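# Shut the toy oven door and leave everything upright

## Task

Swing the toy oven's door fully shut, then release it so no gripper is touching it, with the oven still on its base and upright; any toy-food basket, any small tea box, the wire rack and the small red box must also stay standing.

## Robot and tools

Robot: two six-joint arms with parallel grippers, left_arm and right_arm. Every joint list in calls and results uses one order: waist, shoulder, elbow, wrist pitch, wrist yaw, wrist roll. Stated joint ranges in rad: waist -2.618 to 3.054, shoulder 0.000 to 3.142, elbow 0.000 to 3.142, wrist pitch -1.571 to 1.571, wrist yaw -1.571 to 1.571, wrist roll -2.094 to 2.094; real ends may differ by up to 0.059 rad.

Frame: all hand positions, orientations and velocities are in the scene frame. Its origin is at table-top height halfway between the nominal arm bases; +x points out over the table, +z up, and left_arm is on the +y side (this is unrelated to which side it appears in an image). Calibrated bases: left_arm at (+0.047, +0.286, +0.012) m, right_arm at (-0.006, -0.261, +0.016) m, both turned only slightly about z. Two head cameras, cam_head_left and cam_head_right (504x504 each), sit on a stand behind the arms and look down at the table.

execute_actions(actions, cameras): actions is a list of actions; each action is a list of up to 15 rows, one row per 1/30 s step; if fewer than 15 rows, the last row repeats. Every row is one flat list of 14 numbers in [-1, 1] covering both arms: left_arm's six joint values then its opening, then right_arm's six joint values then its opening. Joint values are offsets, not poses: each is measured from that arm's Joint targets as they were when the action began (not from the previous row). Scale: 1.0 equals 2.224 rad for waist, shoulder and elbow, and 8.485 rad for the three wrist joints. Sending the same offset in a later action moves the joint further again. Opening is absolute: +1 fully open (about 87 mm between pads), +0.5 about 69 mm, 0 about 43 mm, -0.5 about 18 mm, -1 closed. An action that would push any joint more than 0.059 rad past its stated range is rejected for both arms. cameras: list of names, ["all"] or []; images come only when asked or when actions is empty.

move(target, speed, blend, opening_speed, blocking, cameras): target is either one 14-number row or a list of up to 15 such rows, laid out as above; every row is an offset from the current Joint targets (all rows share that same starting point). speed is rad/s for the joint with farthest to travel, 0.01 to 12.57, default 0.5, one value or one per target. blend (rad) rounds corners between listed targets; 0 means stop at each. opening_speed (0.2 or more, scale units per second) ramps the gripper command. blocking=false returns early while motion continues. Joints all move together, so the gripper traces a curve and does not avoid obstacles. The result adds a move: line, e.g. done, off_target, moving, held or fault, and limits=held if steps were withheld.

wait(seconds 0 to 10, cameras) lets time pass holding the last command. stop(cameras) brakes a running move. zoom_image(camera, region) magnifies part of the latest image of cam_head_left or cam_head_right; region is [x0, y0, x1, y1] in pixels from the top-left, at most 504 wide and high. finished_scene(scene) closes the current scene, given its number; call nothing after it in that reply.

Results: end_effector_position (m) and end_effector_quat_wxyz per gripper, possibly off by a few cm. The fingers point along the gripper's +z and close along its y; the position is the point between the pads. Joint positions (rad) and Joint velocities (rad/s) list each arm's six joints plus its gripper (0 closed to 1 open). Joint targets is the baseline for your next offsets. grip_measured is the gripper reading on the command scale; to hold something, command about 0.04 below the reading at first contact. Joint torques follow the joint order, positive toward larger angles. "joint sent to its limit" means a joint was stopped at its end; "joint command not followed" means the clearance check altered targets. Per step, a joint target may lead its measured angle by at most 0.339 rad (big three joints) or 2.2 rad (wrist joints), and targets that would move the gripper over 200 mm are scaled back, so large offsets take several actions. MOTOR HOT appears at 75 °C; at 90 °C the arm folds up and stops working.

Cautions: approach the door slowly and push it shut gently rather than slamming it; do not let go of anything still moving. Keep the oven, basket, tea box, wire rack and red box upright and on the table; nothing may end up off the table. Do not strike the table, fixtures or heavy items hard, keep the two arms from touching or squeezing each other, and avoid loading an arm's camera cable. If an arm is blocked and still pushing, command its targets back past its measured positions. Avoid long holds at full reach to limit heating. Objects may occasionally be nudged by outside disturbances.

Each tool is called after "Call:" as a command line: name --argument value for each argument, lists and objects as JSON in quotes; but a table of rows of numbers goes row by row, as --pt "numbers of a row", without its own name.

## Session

Call:
execute_actions --actions '[]'

Call:
zoom_image --camera "cam_head_left" --region '[130, 70, 340, 280]'

Call:
zoom_image --camera "cam_head_right" --region '[140, 70, 350, 280]'

Scene clock: 0.00 s.
left_arm: end_effector_position=(+0.4310, +0.2880, +0.3590) grip_measured=+0.990 end_effector_quat_wxyz=(+0.692, +0.005, +0.722, +0.006) | right_arm: end_effector_position=(+0.3680, -0.2740, +0.0492) grip_measured=+1.000 end_effector_quat_wxyz=(+0.534, +0.045, +0.844, -0.003)
Joint positions: left_arm=[-0.006 1.06 1.042 -0.026 0.002 0.016 0.995] | right_arm=[-0.091 1.541 0.388 0.709 0.027 0.06 1]
Joint velocities: within noise
Joint torques (N m): no reading
Motor temperatures (°C): left_arm=[25 27 29 28 27 29 29] | right_arm=[27 27 30 27 25 26 28]
Heat: left arm: 29 °C; right arm: 30 °C.
Joint targets: left_arm=[-0.006 1.057 1.052 -0.023 0.002 0.016] | right_arm=[-0.091 1.538 0.393 0.700 0.027 0.061]
Tool commands: left_gripper/opening=+1.0 right_gripper/opening=+1.0

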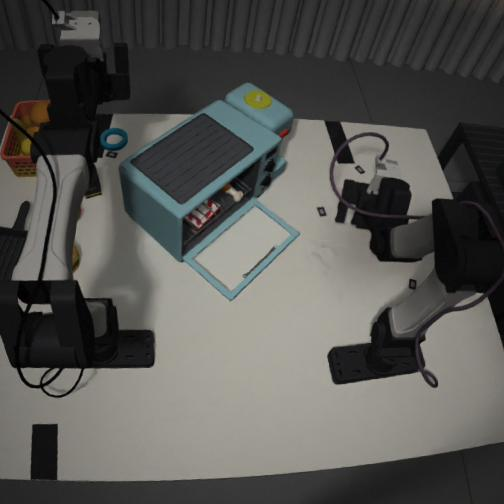

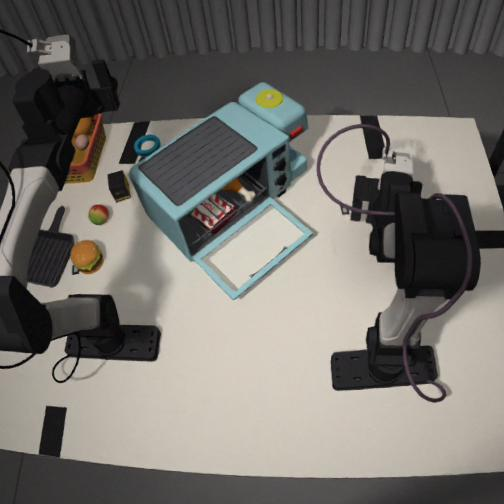

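Scaled by 2.400 from the camera's 504x504 image, which has a finer 720x720 frame.

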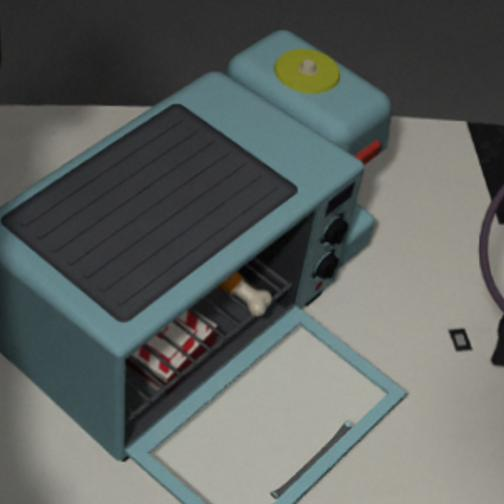

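Scaled by 2.400 from the camera's 504x504 image, which has a finer 720x720 frame.

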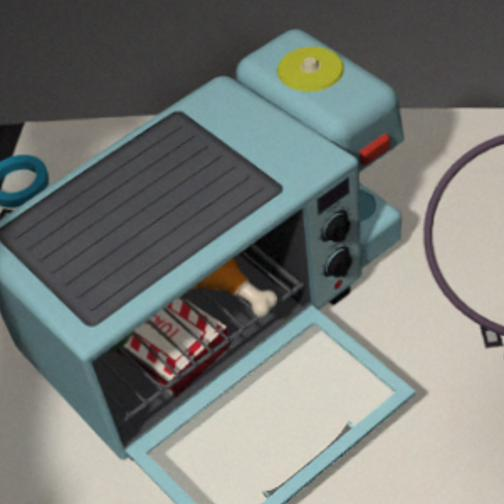

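Call:
zoom_image --camera "cam_head_left" --region '[170, 190, 310, 310]'

Call:
zoom_image --camera "cam_head_right" --region '[180, 190, 320, 310]'

Call:
zoom_image --camera "cam_head_left" --region '[300, 120, 504, 324]'

Call:
zoom_image --camera "cam_head_right" --region '[300, 110, 504, 314]'

Scaled by 3.600 from the camera's 504x504 image, which has a finer 720x720 frame.

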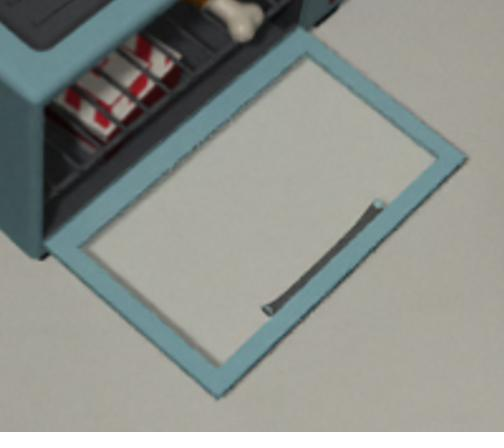

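Scaled by 3.600 from the camera's 504x504 image, which has a finer 720x720 frame.

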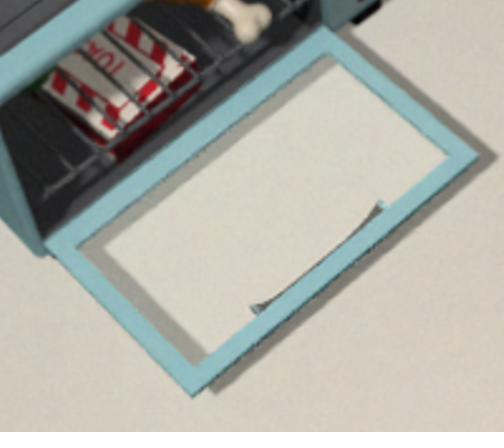

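Scaled by 2.471 from the camera's 504x504 image, which has a finer 720x720 frame.

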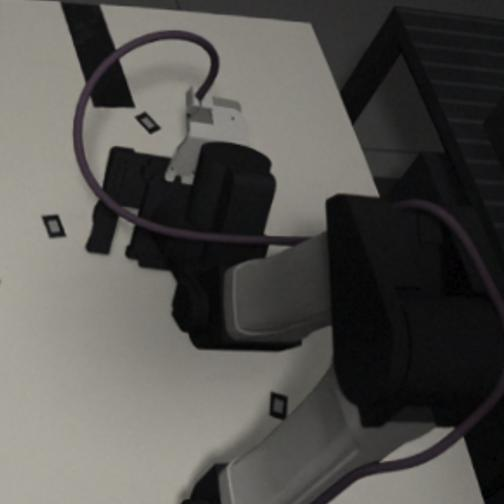

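Scaled by 2.471 from the camera's 504x504 image, which has a finer 720x720 frame.

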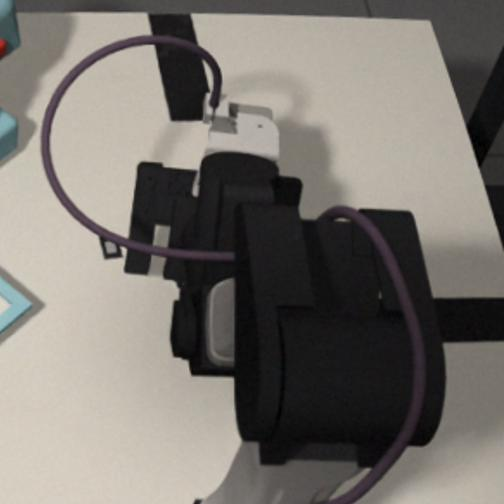

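Call:
move --target '[0, 0, 0, 0, 0, 0, 1.0, -0.05036, -0.01124, 0.03372, -0.00636, -0.13282, -0.04962, -0.8]' --speed 1.0 --opening_speed 1.5 --cameras '["all"]'

Call:
zoom_image --camera "cam_head_left" --region '[260, 160, 360, 260]'

Call:
zoom_image --camera "cam_head_right" --region '[270, 160, 370, 260]'

Scene clock: 15.37 s.
left_arm: end_effector_position=(+0.4310, +0.2880, +0.3590) grip_measured=+0.990 end_effector_quat_wxyz=(+0.692, +0.005, +0.722, +0.006) | right_arm: end_effector_position=(+0.3244, -0.1553, +0.0963) grip_measured=-0.800 end_effector_quat_wxyz=(+0.550, -0.352, +0.688, +0.315)
Joint positions: left_arm=[-0.006 1.06 1.042 -0.026 0.002 0.016 0.995] | right_arm=[-0.197 1.541 0.444 0.661 -1.089 -0.346 0.1]
Joint torques (N m): left_arm=[0.24 -3.11 8.44 1.95 0.08 0] | right_arm=[-0.73 -8.58 7.42 1.64 -0.38 -0.21]
Heat: left arm: 33 °C; right arm: 32 °C.
Joint targets: left_arm=[-0.006 1.057 1.052 -0.023 0.002 0.016] | right_arm=[-0.203 1.513 0.468 0.646 -1.100 -0.360]
move: done

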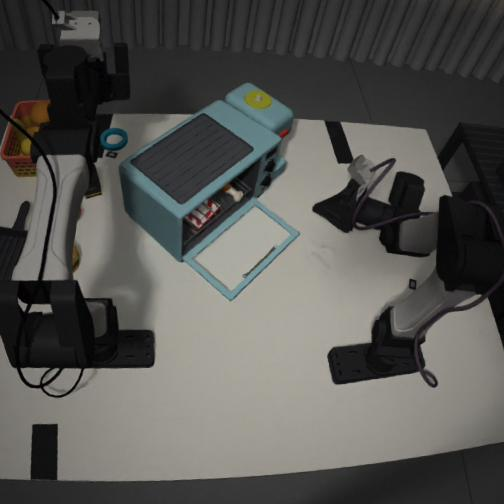

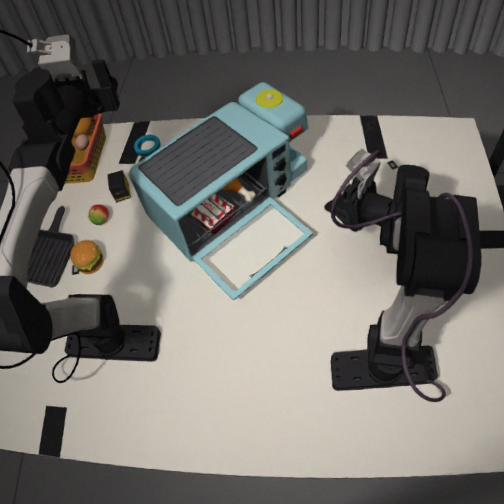

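Scaled by 5.040 from the camera's 504x504 image, which has a finer 720x720 frame.

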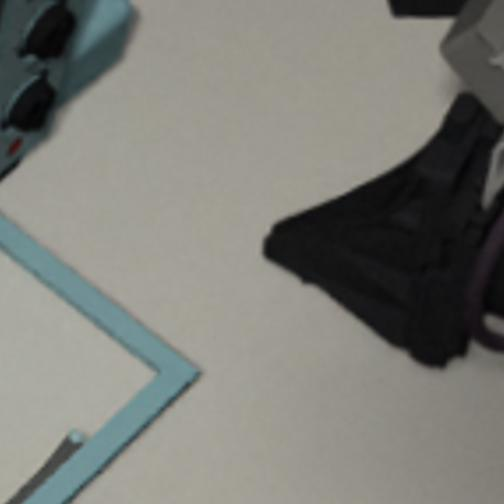

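Scaled by 5.040 from the camera's 504x504 image, which has a finer 720x720 frame.

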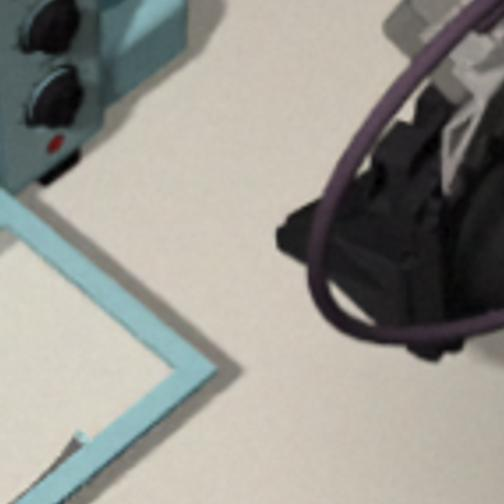

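Call:
move --target '[0, 0, 0, 0, 0, 0, 1.0, 0.01304, 0.17266, -0.03597, 0.05386, -0.00118, -0.00165, -0.8]' --speed 0.5 --cameras '["all"]'

Call:
zoom_image --camera "cam_head_left" --region '[270, 180, 350, 260]'

Call:
zoom_image --camera "cam_head_right" --region '[280, 180, 360, 260]'

Scene clock: 19.87 s.
left_arm: end_effector_position=(+0.4310, +0.2880, +0.3590) grip_measured=+0.990 end_effector_quat_wxyz=(+0.692, +0.005, +0.722, +0.006) | right_arm: end_effector_position=(+0.3323, -0.1501, +0.0451) grip_measured=-0.800 end_effector_quat_wxyz=(+0.568, -0.377, +0.665, +0.306)
Joint positions: left_arm=[-0.006 1.06 1.042 -0.026 0.002 0.016 0.995] | right_arm=[-0.18 1.877 0.398 1.101 -1.1 -0.361 0.1]
Joint torques (N m): left_arm=[0.24 -3.12 8.44 1.95 0.08 0.01] | right_arm=[0.49 -5.64 2.91 1.85 -0.33 -0.11]
Motor temperatures (°C): left_arm=[25 27 34 31 27 29 29] | right_arm=[27 29 32 31 25 26 28]
Heat: left arm: 34 °C; right arm: 32 °C.
Joint targets: left_arm=[-0.006 1.057 1.052 -0.023 0.002 0.016] | right_arm=[-0.174 1.897 0.387 1.103 -1.110 -0.374]
move: done

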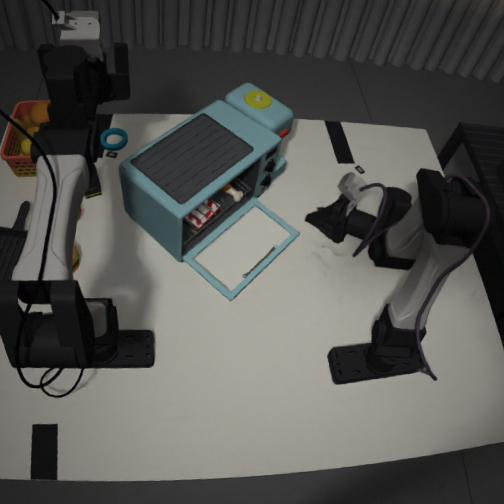

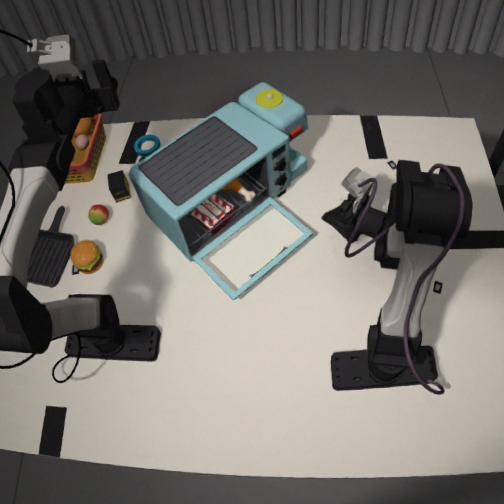

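Scaled by 6.300 from the camera's 504x504 image, which has a finer 720x720 frame.

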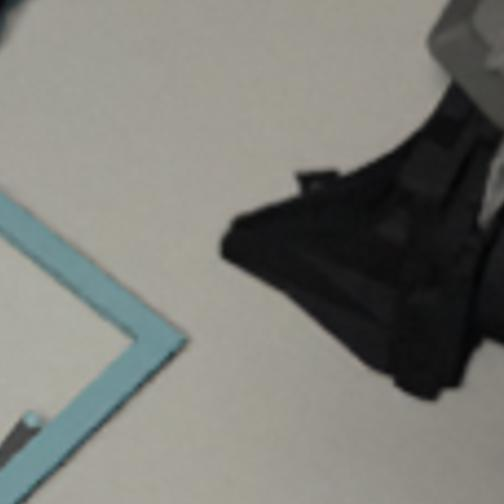

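Scaled by 6.300 from the camera's 504x504 image, which has a finer 720x720 frame.

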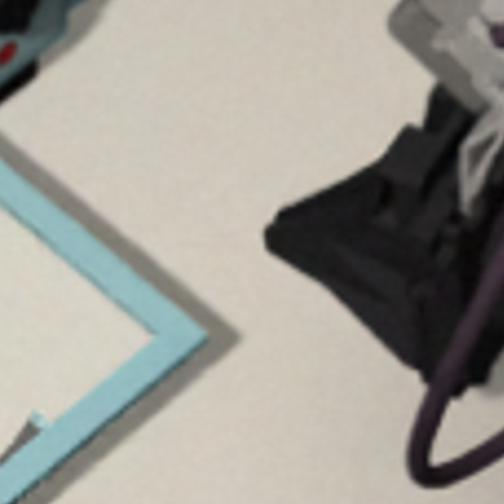

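Call:
move --target '[0, 0, 0, 0, 0, 0, 1.0, 0.00495, 0.02023, 0.00045, 0.00306, 0, 0, -0.8]' --speed 0.2 --cameras '["all"]'

Call:
zoom_image --camera "cam_head_left" --region '[270, 180, 350, 260]'

Call:
zoom_image --camera "cam_head_right" --region '[280, 180, 360, 260]'

Scene clock: 22.83 s.
left_arm: end_effector_position=(+0.4310, +0.2880, +0.3590) grip_measured=+0.990 end_effector_quat_wxyz=(+0.692, +0.005, +0.722, +0.006) | right_arm: end_effector_position=(+0.3298, -0.1463, +0.0358) grip_measured=-0.800 end_effector_quat_wxyz=(+0.561, -0.377, +0.667, +0.313)
Joint positions: left_arm=[-0.006 1.06 1.042 -0.026 0.002 0.016 0.995] | right_arm=[-0.169 1.92 0.398 1.127 -1.1 -0.361 0.1]
Joint torques (N m): left_arm=[0.21 -3.12 8.46 1.95 0.08 0.01] | right_arm=[0.47 -5.34 2.56 1.77 -0.33 -0.13]
Heat: left arm: 35 °C; right arm: 32 °C.
Joint targets: left_arm=[-0.006 1.057 1.052 -0.023 0.002 0.016] | right_arm=[-0.163 1.942 0.388 1.129 -1.110 -0.374]
move: done

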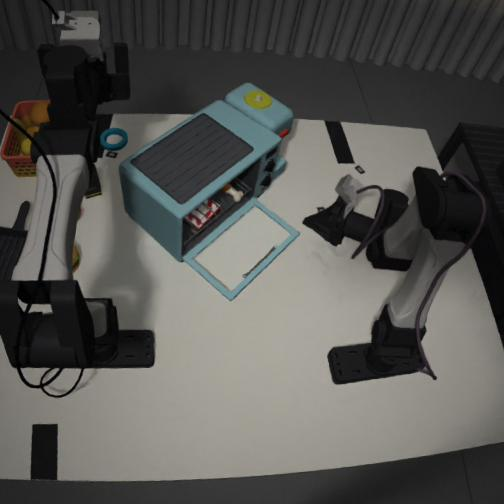

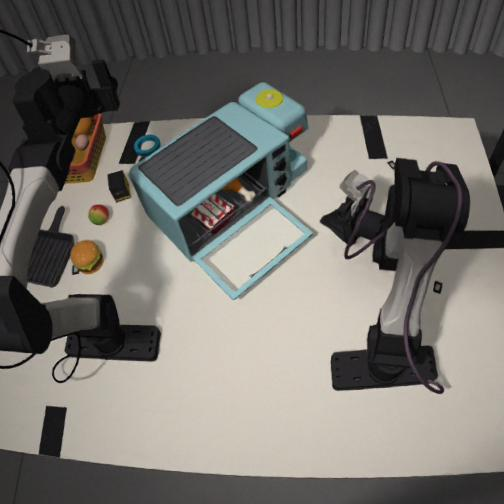

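Scaled by 6.300 from the camera's 504x504 image, which has a finer 720x720 frame.

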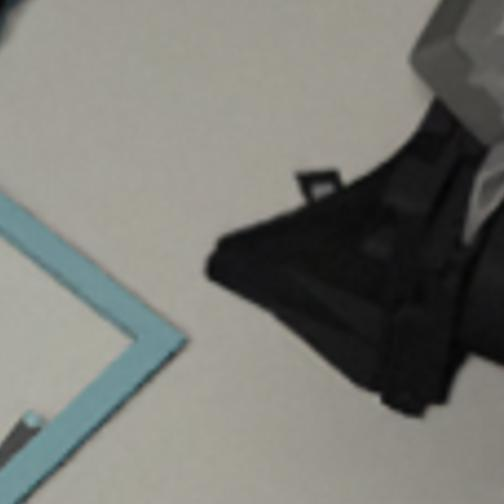

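Scaled by 6.300 from the camera's 504x504 image, which has a finer 720x720 frame.

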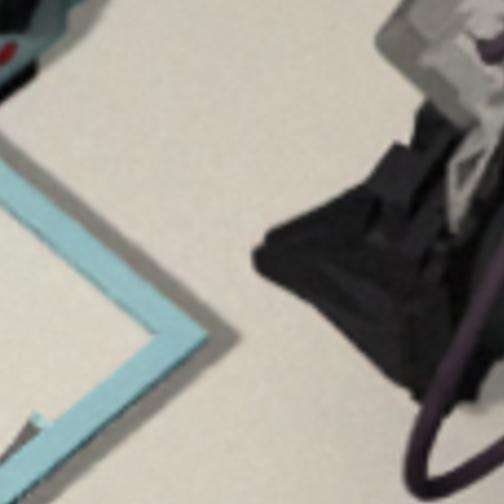

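Call:
move --target '[0, 0, 0, 0, 0, 0, 1.0, 0.04856, -0.03282, -0.03867, 0.00625, 0, 0, -0.8]' --speed 0.12 --cameras '["all"]'

Call:
zoom_image --camera "cam_head_left" --region '[250, 180, 350, 280]'

Call:
zoom_image --camera "cam_head_right" --region '[260, 180, 360, 280]'

Scene clock: 25.10 s.
left_arm: end_effector_position=(+0.4310, +0.2880, +0.3590) grip_measured=+0.990 end_effector_quat_wxyz=(+0.692, +0.005, +0.722, +0.006) | right_arm: end_effector_position=(+0.3009, -0.1159, +0.0342) grip_measured=-0.800 end_effector_quat_wxyz=(+0.549, -0.409, +0.649, +0.330)
Joint positions: left_arm=[-0.006 1.06 1.042 -0.026 0.002 0.016 0.995] | right_arm=[-0.072 1.896 0.319 1.188 -1.083 -0.368 0.1]
Joint torques (N m): left_arm=[0.24 -3.11 8.44 1.95 0.07 0.01] | right_arm=[1.28 -9.4 2 1.75 -0.52 -0.06]
Heat: left arm: 35 °C; right arm: 32 °C.
Joint targets: left_arm=[-0.006 1.057 1.052 -0.023 0.002 0.016] | right_arm=[-0.055 1.869 0.303 1.182 -1.111 -0.374]
move: done

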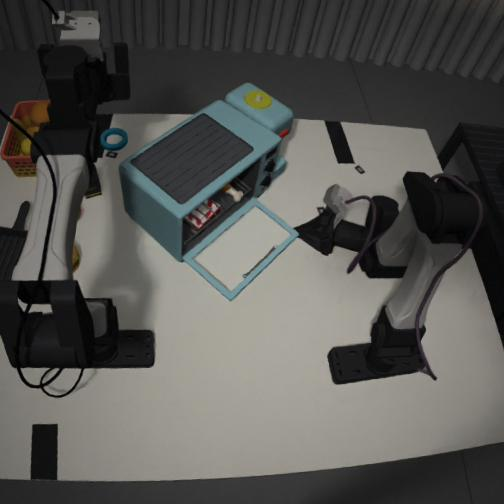

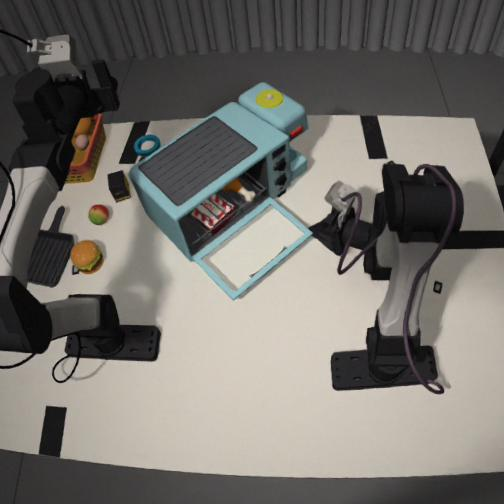

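Scaled by 5.040 from the camera's 504x504 image, which has a finer 720x720 frame.

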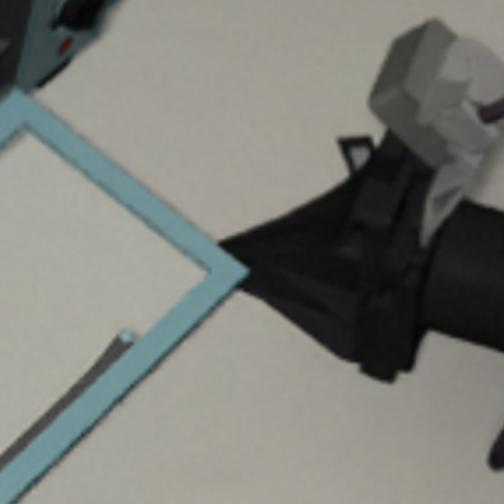

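Scaled by 5.040 from the camera's 504x504 image, which has a finer 720x720 frame.

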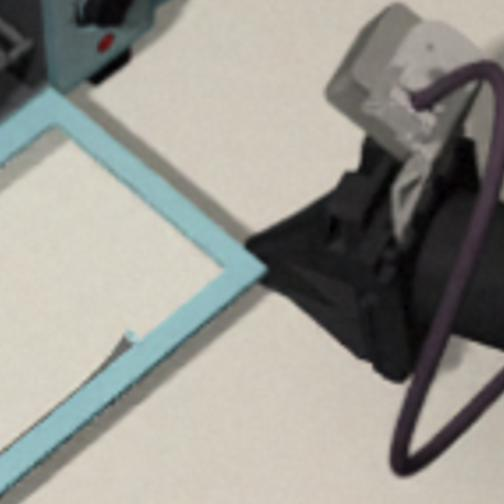

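Call:
move --pt "0 0 0 0 0 0 1.0 -0.02203 -0.00405 -0.00495 -0.00083 0 0 -0.8" --pt "0 0 0 0 0 0 1.0 -0.0045 -0.0054 -0.01034 0.00189 0 0 -0.8" --speed 0.1 --cameras '["all"]'

Call:
zoom_image --camera "cam_head_left" --region '[250, 180, 350, 280]'

Call:
zoom_image --camera "cam_head_right" --region '[260, 180, 360, 280]'

Scene clock: 29.50 s.
left_arm: end_effector_position=(+0.4310, +0.2880, +0.3590) grip_measured=+0.990 end_effector_quat_wxyz=(+0.692, +0.005, +0.722, +0.006) | right_arm: end_effector_position=(+0.2976, -0.1192, +0.0346) grip_measured=-0.800 end_effector_quat_wxyz=(+0.553, -0.406, +0.650, +0.326)
Joint positions: left_arm=[-0.006 1.06 1.042 -0.026 0.002 0.016 0.995] | right_arm=[-0.082 1.888 0.296 1.208 -1.081 -0.369 0.1]
Joint torques (N m): left_arm=[0.23 -3.1 8.42 1.95 0.08 0.01] | right_arm=[1.39 -9.7 2.03 1.71 -0.48 -0.07]
Heat: left arm: 36 °C; right arm: 32 °C.
Joint targets: left_arm=[-0.006 1.057 1.052 -0.023 0.002 0.016] | right_arm=[-0.065 1.857 0.280 1.198 -1.110 -0.374]
move: done

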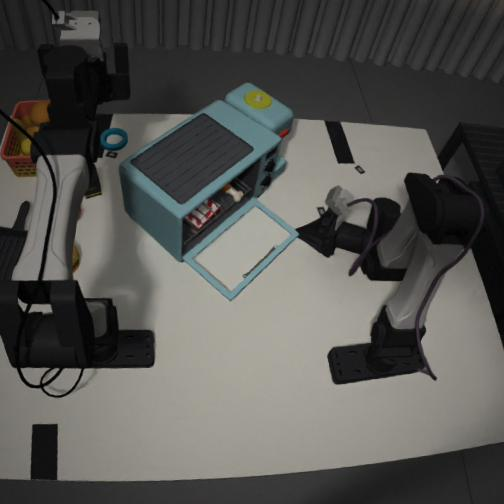

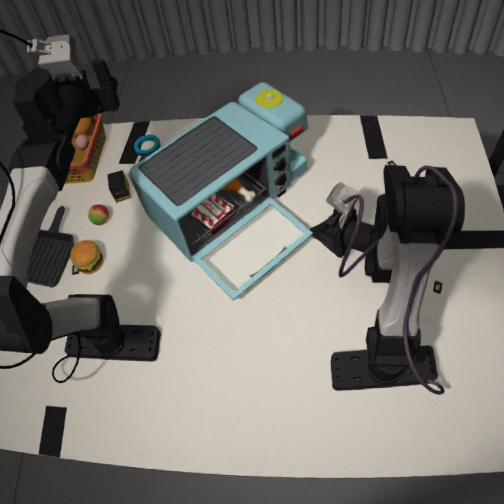

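Scaled by 5.040 from the camera's 504x504 image, which has a finer 720x720 frame.

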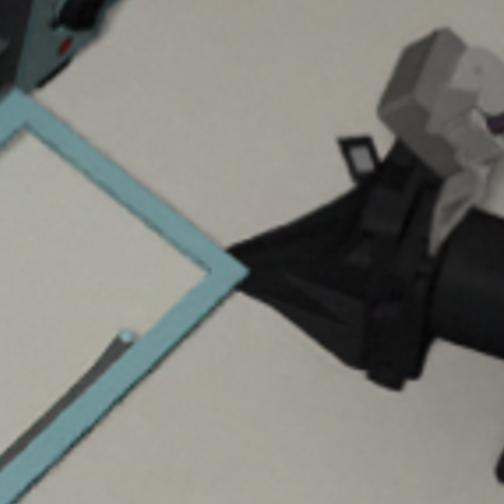

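Scaled by 5.040 from the camera's 504x504 image, which has a finer 720x720 frame.

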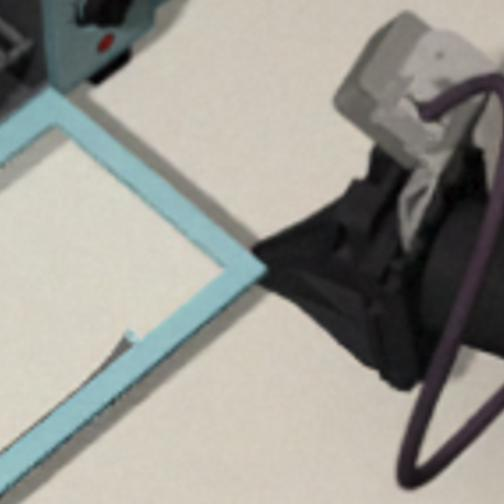

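Call:
move --pt "0 0 0 0 0 0 1.0 -0.02158 0 0.02248 -0.00412 0 0 -0.8" --pt "0 0 0 0 0 0 1.0 -0.02158 0.03282 0.02248 -0.00012 0 0 -0.8" --speed 0.12 --cameras '["all"]'

Call:
zoom_image --camera "cam_head_left" --region '[270, 190, 350, 270]'

Call:
zoom_image --camera "cam_head_right" --region '[280, 190, 360, 270]'

Scene clock: 36.33 s.
left_arm: end_effector_position=(+0.4310, +0.2880, +0.3590) grip_measured=+0.990 end_effector_quat_wxyz=(+0.692, +0.005, +0.722, +0.006) | right_arm: end_effector_position=(+0.3016, -0.1252, +0.0316) grip_measured=-0.800 end_effector_quat_wxyz=(+0.551, -0.399, +0.655, +0.329)
Joint positions: left_arm=[-0.006 1.06 1.042 -0.026 0.002 0.016 0.995] | right_arm=[-0.108 1.909 0.315 1.195 -1.1 -0.369 0.1]
Joint torques (N m): left_arm=[0.21 -3.1 8.47 1.96 0.09 0.01] | right_arm=[-0.61 -4.98 4.29 1.82 -0.31 -0.04]
Heat: left arm: 36 °C; right arm: 32 °C.
Joint targets: left_arm=[-0.006 1.057 1.052 -0.023 0.002 0.016] | right_arm=[-0.113 1.930 0.329 1.197 -1.110 -0.374]
move: done

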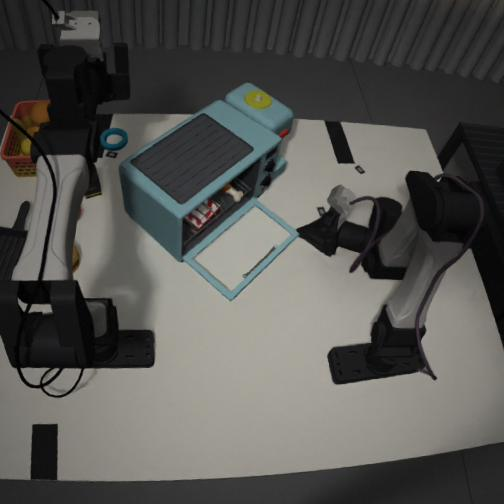

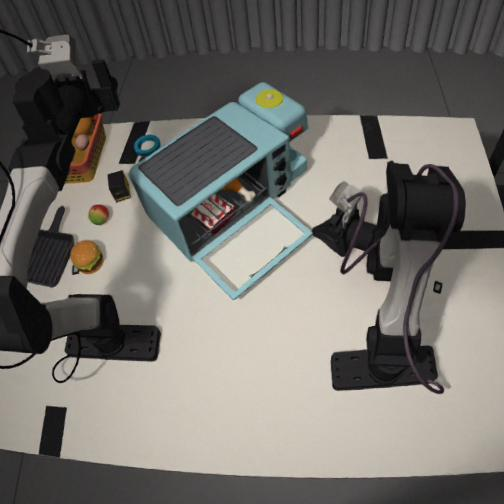

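Scaled by 6.300 from the camera's 504x504 image, which has a finer 720x720 frame.

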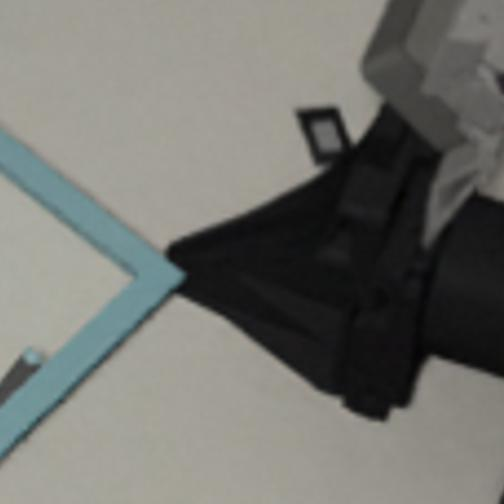

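Scaled by 6.300 from the camera's 504x504 image, which has a finer 720x720 frame.

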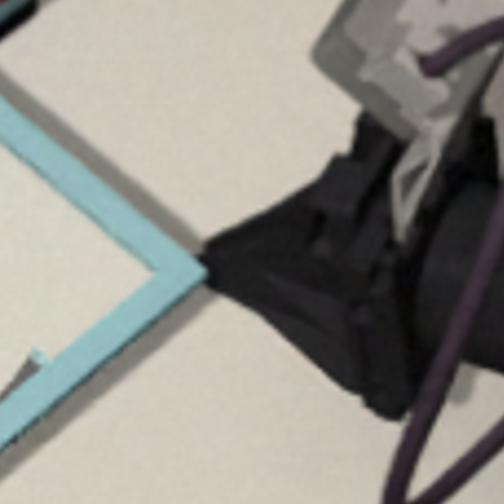

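Call:
move --target '[0, 0, 0, 0, 0, 0, 1.0, 0.02338, -0.01124, -0.02203, 0.00189, 0, 0, -0.8]' --speed 0.1 --cameras '["all"]'

Call:
zoom_image --camera "cam_head_left" --region '[270, 190, 350, 270]'

Call:
zoom_image --camera "cam_head_right" --region '[280, 190, 360, 270]'

Scene clock: 37.83 s.
left_arm: end_effector_position=(+0.4310, +0.2880, +0.3590) grip_measured=+0.990 end_effector_quat_wxyz=(+0.692, +0.005, +0.722, +0.006) | right_arm: end_effector_position=(+0.2980, -0.1184, +0.0322) grip_measured=-0.800 end_effector_quat_wxyz=(+0.554, -0.408, +0.649, +0.326)
Joint positions: left_arm=[-0.006 1.06 1.042 -0.026 0.002 0.016 0.995] | right_arm=[-0.08 1.909 0.298 1.23 -1.081 -0.369 0.1]
Joint torques (N m): left_arm=[0.24 -3.1 8.46 1.95 0.07 0.01] | right_arm=[1.44 -7.41 1.8 1.68 -0.51 -0.07]
Heat: left arm: 37 °C; right arm: 32 °C.
Joint targets: left_arm=[-0.006 1.057 1.052 -0.023 0.002 0.016] | right_arm=[-0.061 1.905 0.280 1.213 -1.110 -0.374]
move: done

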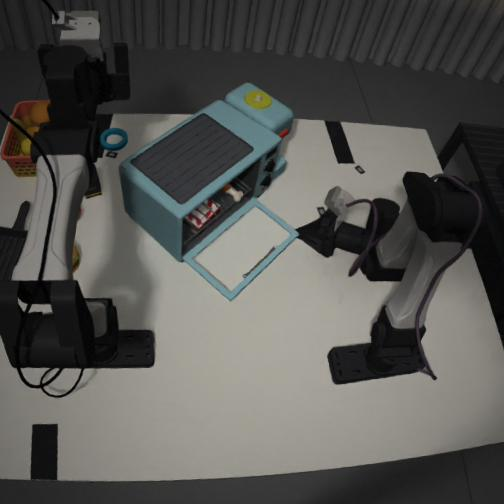

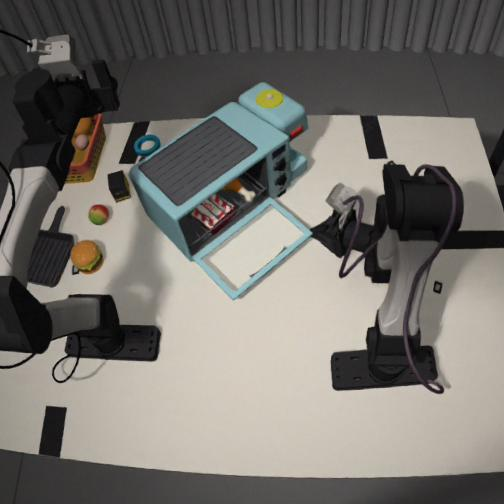

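Scaled by 6.300 from the camera's 504x504 image, which has a finer 720x720 frame.

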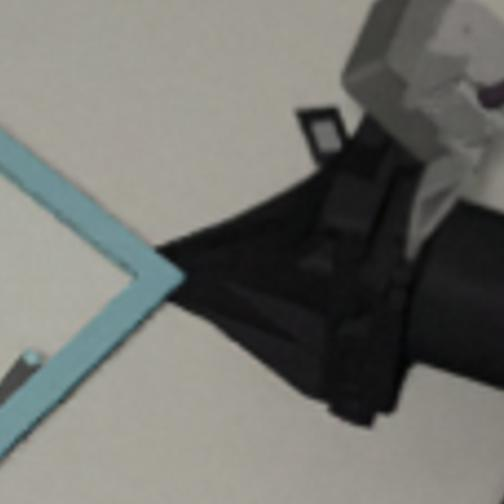

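Scaled by 6.300 from the camera's 504x504 image, which has a finer 720x720 frame.

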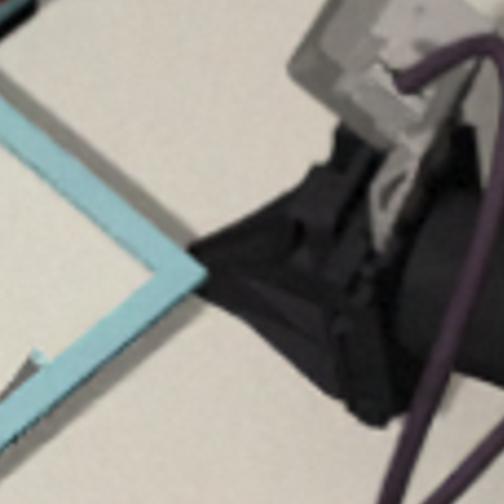

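Call:
move --pt "0 0 0 0 0 0 1.0 -0.02698 -0.00674 -0.0045 -0.00024 0 0 -0.8" --pt "0 0 0 0 0 0 1.0 -0.00899 -0.00899 -0.01214 0.00271 0 0 -0.8" --speed 0.1 --cameras '["all"]'

Call:
zoom_image --camera "cam_head_left" --region '[270, 190, 350, 270]'

Call:
zoom_image --camera "cam_head_right" --region '[280, 190, 360, 270]'

Scene clock: 47.03 s.
left_arm: end_effector_position=(+0.4310, +0.2880, +0.3590) grip_measured=+0.990 end_effector_quat_wxyz=(+0.692, +0.005, +0.722, +0.006) | right_arm: end_effector_position=(+0.2845, -0.1184, +0.0272) grip_measured=-0.800 end_effector_quat_wxyz=(+0.543, -0.404, +0.654, +0.338)
Joint positions: left_arm=[-0.006 1.06 1.042 -0.026 0.002 0.016 0.995] | right_arm=[-0.087 1.909 0.263 1.232 -1.1 -0.369 0.1]
Joint torques (N m): left_arm=[0.24 -3.14 8.44 1.94 0.08 0.01] | right_arm=[0.53 -8.96 1.72 1.84 -0.31 -0.05]
Heat: left arm: 38 °C; right arm: 32 °C.
Joint targets: left_arm=[-0.006 1.057 1.052 -0.023 0.002 0.016] | right_arm=[-0.081 1.885 0.253 1.236 -1.111 -0.374]
move: done

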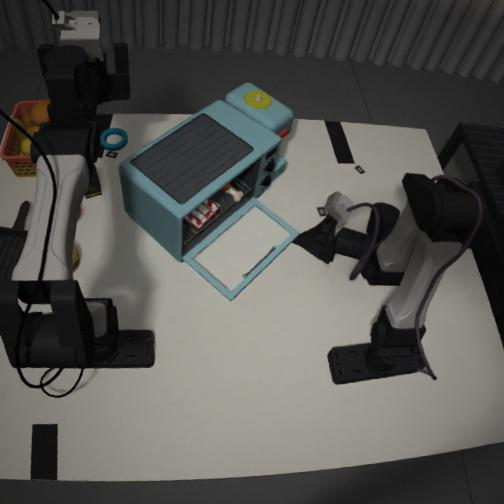

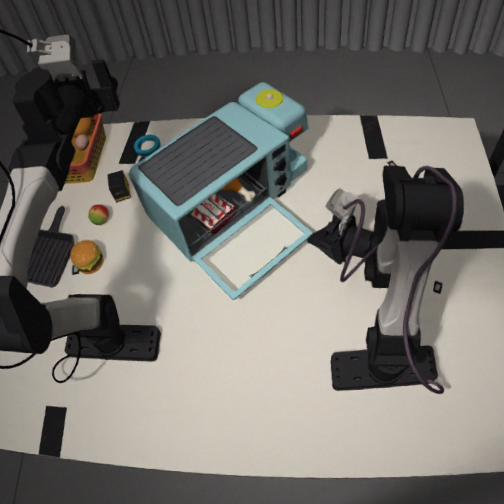

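Scaled by 6.300 from the camera's 504x504 image, which has a finer 720x720 frame.

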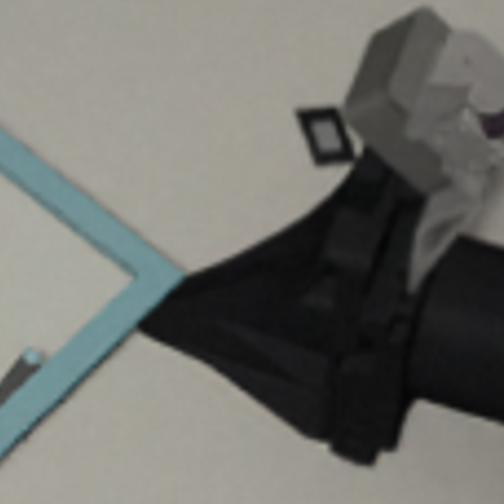

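Scaled by 6.300 from the camera's 504x504 image, which has a finer 720x720 frame.

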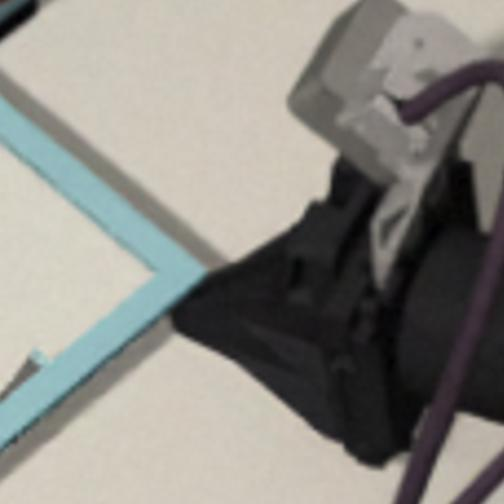

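Call:
move --target '[0, 0, 0, 0, 0, 0, 1.0, 0.0063, -0.11376, 0.03327, -0.03394, 0.00071, 0.00047, -0.8]' --speed 0.18 --cameras '["all"]'

Call:
zoom_image --camera "cam_head_left" --region '[170, 170, 350, 310]'

Call:
zoom_image --camera "cam_head_right" --region '[180, 170, 360, 310]'

Scene clock: 52.07 s.
left_arm: end_effector_position=(+0.4310, +0.2880, +0.3590) grip_measured=+0.990 end_effector_quat_wxyz=(+0.692, +0.005, +0.722, +0.006) | right_arm: end_effector_position=(+0.2897, -0.1147, +0.0660) grip_measured=-0.800 end_effector_quat_wxyz=(+0.546, -0.411, +0.647, +0.337)
Joint positions: left_arm=[-0.006 1.06 1.042 -0.026 0.002 0.016 0.995] | right_arm=[-0.073 1.658 0.304 0.958 -1.1 -0.369 0.1]
Joint torques (N m): left_arm=[0.25 -3.15 8.46 1.96 0.08 0.01] | right_arm=[0.53 -8.36 6 1.68 -0.25 0]
Heat: left arm: 38 °C; right arm: 32 °C.
Joint targets: left_arm=[-0.006 1.057 1.052 -0.023 0.002 0.016] | right_arm=[-0.067 1.632 0.328 0.949 -1.104 -0.370]
move: done

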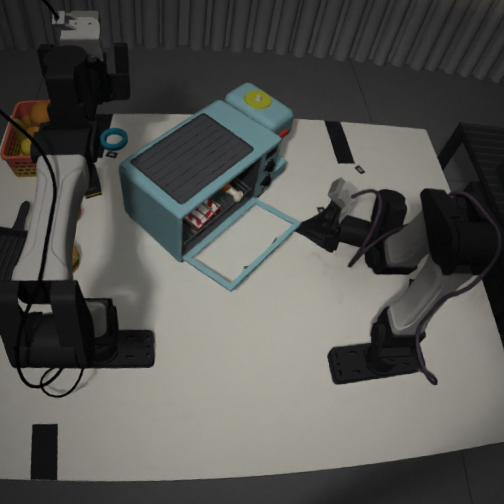

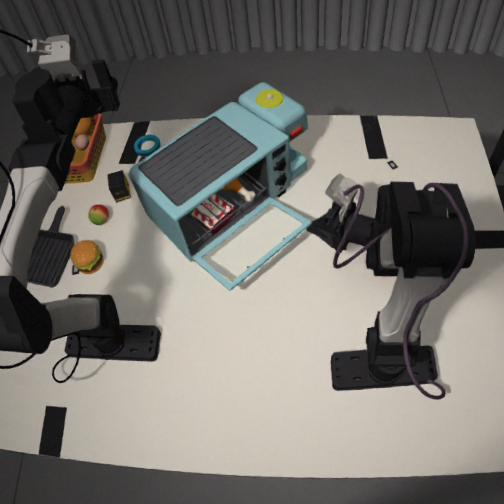

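Scaled by 2.800 from the camera's 504x504 image, which has a finer 720x720 frame.

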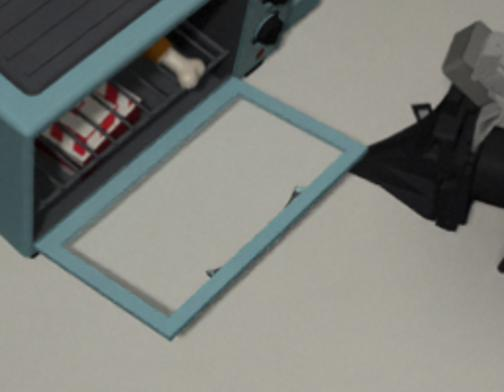

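Scaled by 2.800 from the camera's 504x504 image, which has a finer 720x720 frame.

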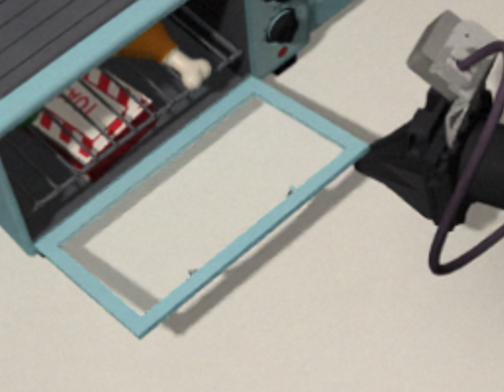

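Call:
move --pt "0 0 0 0 0 0 1.0 0.01978 -0.07464 0.03058 -0.02463 0.00754 0.0053 -0.8" --pt "0 0 0 0 0 0 1.0 0.04496 -0.10342 0.07779 -0.04137 0.01344 0.00907 -0.8" --speed 0.18 --blend 0.03 --cameras '["all"]'

Call:
zoom_image --camera "cam_head_left" --region '[170, 150, 350, 310]'

Call:
zoom_image --camera "cam_head_right" --region '[180, 150, 360, 310]'

Scene clock: 55.40 s.
left_arm: end_effector_position=(+0.4310, +0.2880, +0.3590) grip_measured=+0.990 end_effector_quat_wxyz=(+0.692, +0.005, +0.722, +0.006) | right_arm: end_effector_position=(+0.3101, -0.0923, +0.1279) grip_measured=-0.800 end_effector_quat_wxyz=(+0.546, -0.411, +0.650, +0.332)
Joint positions: left_arm=[-0.006 1.06 1.042 -0.026 0.002 0.016 0.995] | right_arm=[0.026 1.426 0.473 0.61 -0.995 -0.309 0.1]
Joint torques (N m): left_arm=[0.24 -3.12 8.47 1.95 0.08 0.01] | right_arm=[0.49 -7.88 8.32 1.79 -0.12 0.2]
Heat: left arm: 38 °C; right arm: 32 °C.
Joint targets: left_arm=[-0.006 1.057 1.052 -0.023 0.002 0.016] | right_arm=[0.033 1.402 0.501 0.598 -0.990 -0.293]
move: done

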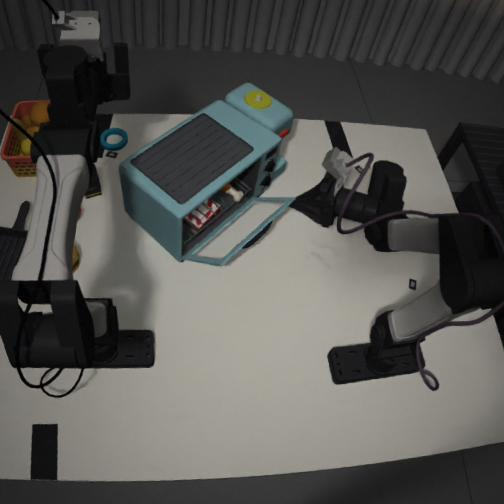

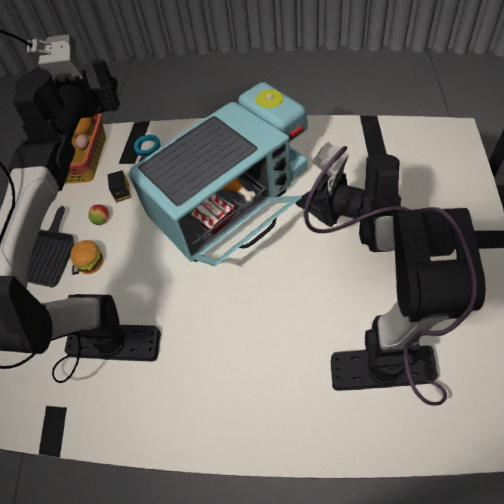

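Scaled by 2.800 from the camera's 504x504 image, which has a finer 720x720 frame.

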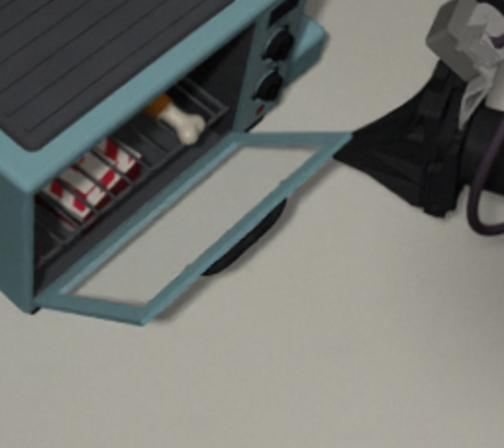

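Scaled by 2.800 from the camera's 504x504 image, which has a finer 720x720 frame.

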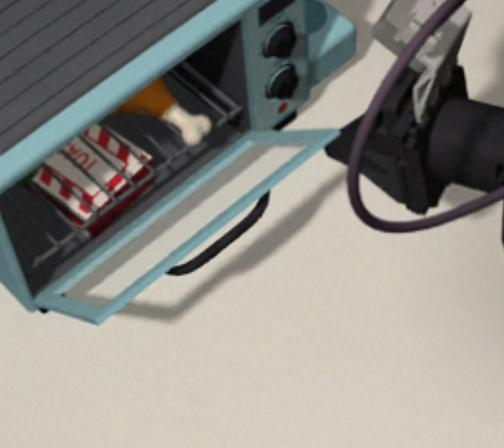

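Call:
move --pt "0 0 0 0 0 0 1.0 0.02833 0.0054 0.04362 -0.00731 0.00766 0.00554 -0.8" --pt "0 0 0 0 0 0 1.0 0.05441 0.03867 0.08453 -0.0079 0.01473 0.01025 -0.8" --speed 0.12 --blend 0.03 --cameras '["all"]'

Call:
zoom_image --camera "cam_head_left" --region '[170, 130, 350, 290]'

Call:
zoom_image --camera "cam_head_right" --region '[180, 130, 360, 290]'

Scene clock: 58.30 s.
left_arm: end_effector_position=(+0.4310, +0.2880, +0.3590) grip_measured=+0.990 end_effector_quat_wxyz=(+0.692, +0.005, +0.722, +0.006) | right_arm: end_effector_position=(+0.3406, -0.0555, +0.1659) grip_measured=-0.800 end_effector_quat_wxyz=(+0.551, -0.405, +0.649, +0.333)
Joint positions: left_arm=[-0.006 1.06 1.042 -0.026 0.002 0.016 0.995] | right_arm=[0.148 1.468 0.659 0.54 -0.874 -0.221 0.1]
Joint torques (N m): left_arm=[0.24 -3.1 8.43 1.95 0.08 0.01] | right_arm=[0.39 -4.42 9.02 1.95 -0.14 0.18]
Heat: left arm: 38 °C; right arm: 32 °C.
Joint targets: left_arm=[-0.006 1.057 1.052 -0.023 0.002 0.016] | right_arm=[0.154 1.488 0.689 0.531 -0.866 -0.206]
move: done

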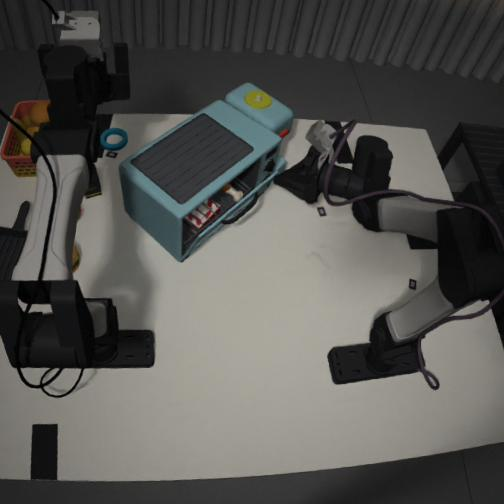

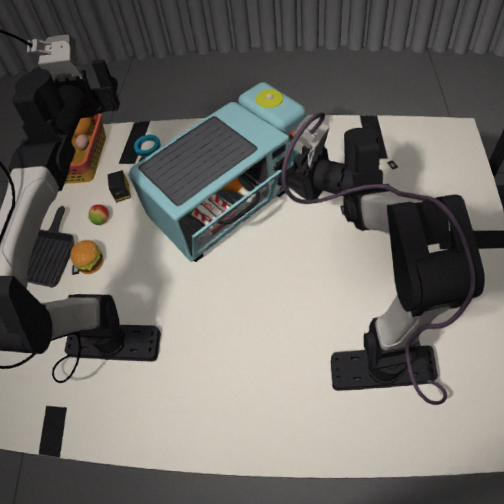

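Scaled by 2.800 from the camera's 504x504 image, which has a finer 720x720 frame.

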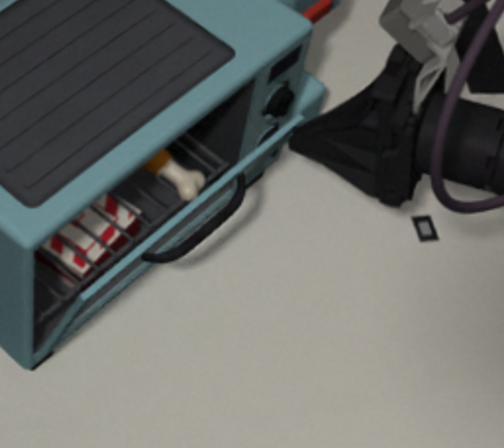

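Scaled by 2.800 from the camera's 504x504 image, which has a finer 720x720 frame.

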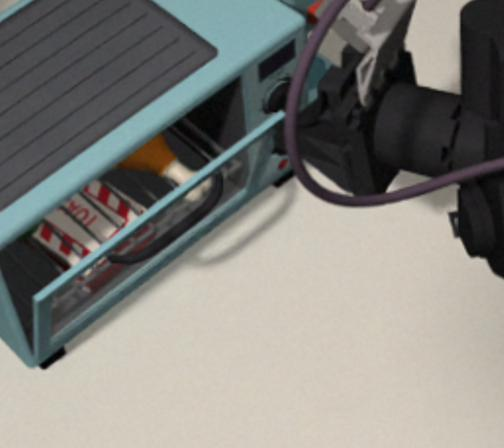

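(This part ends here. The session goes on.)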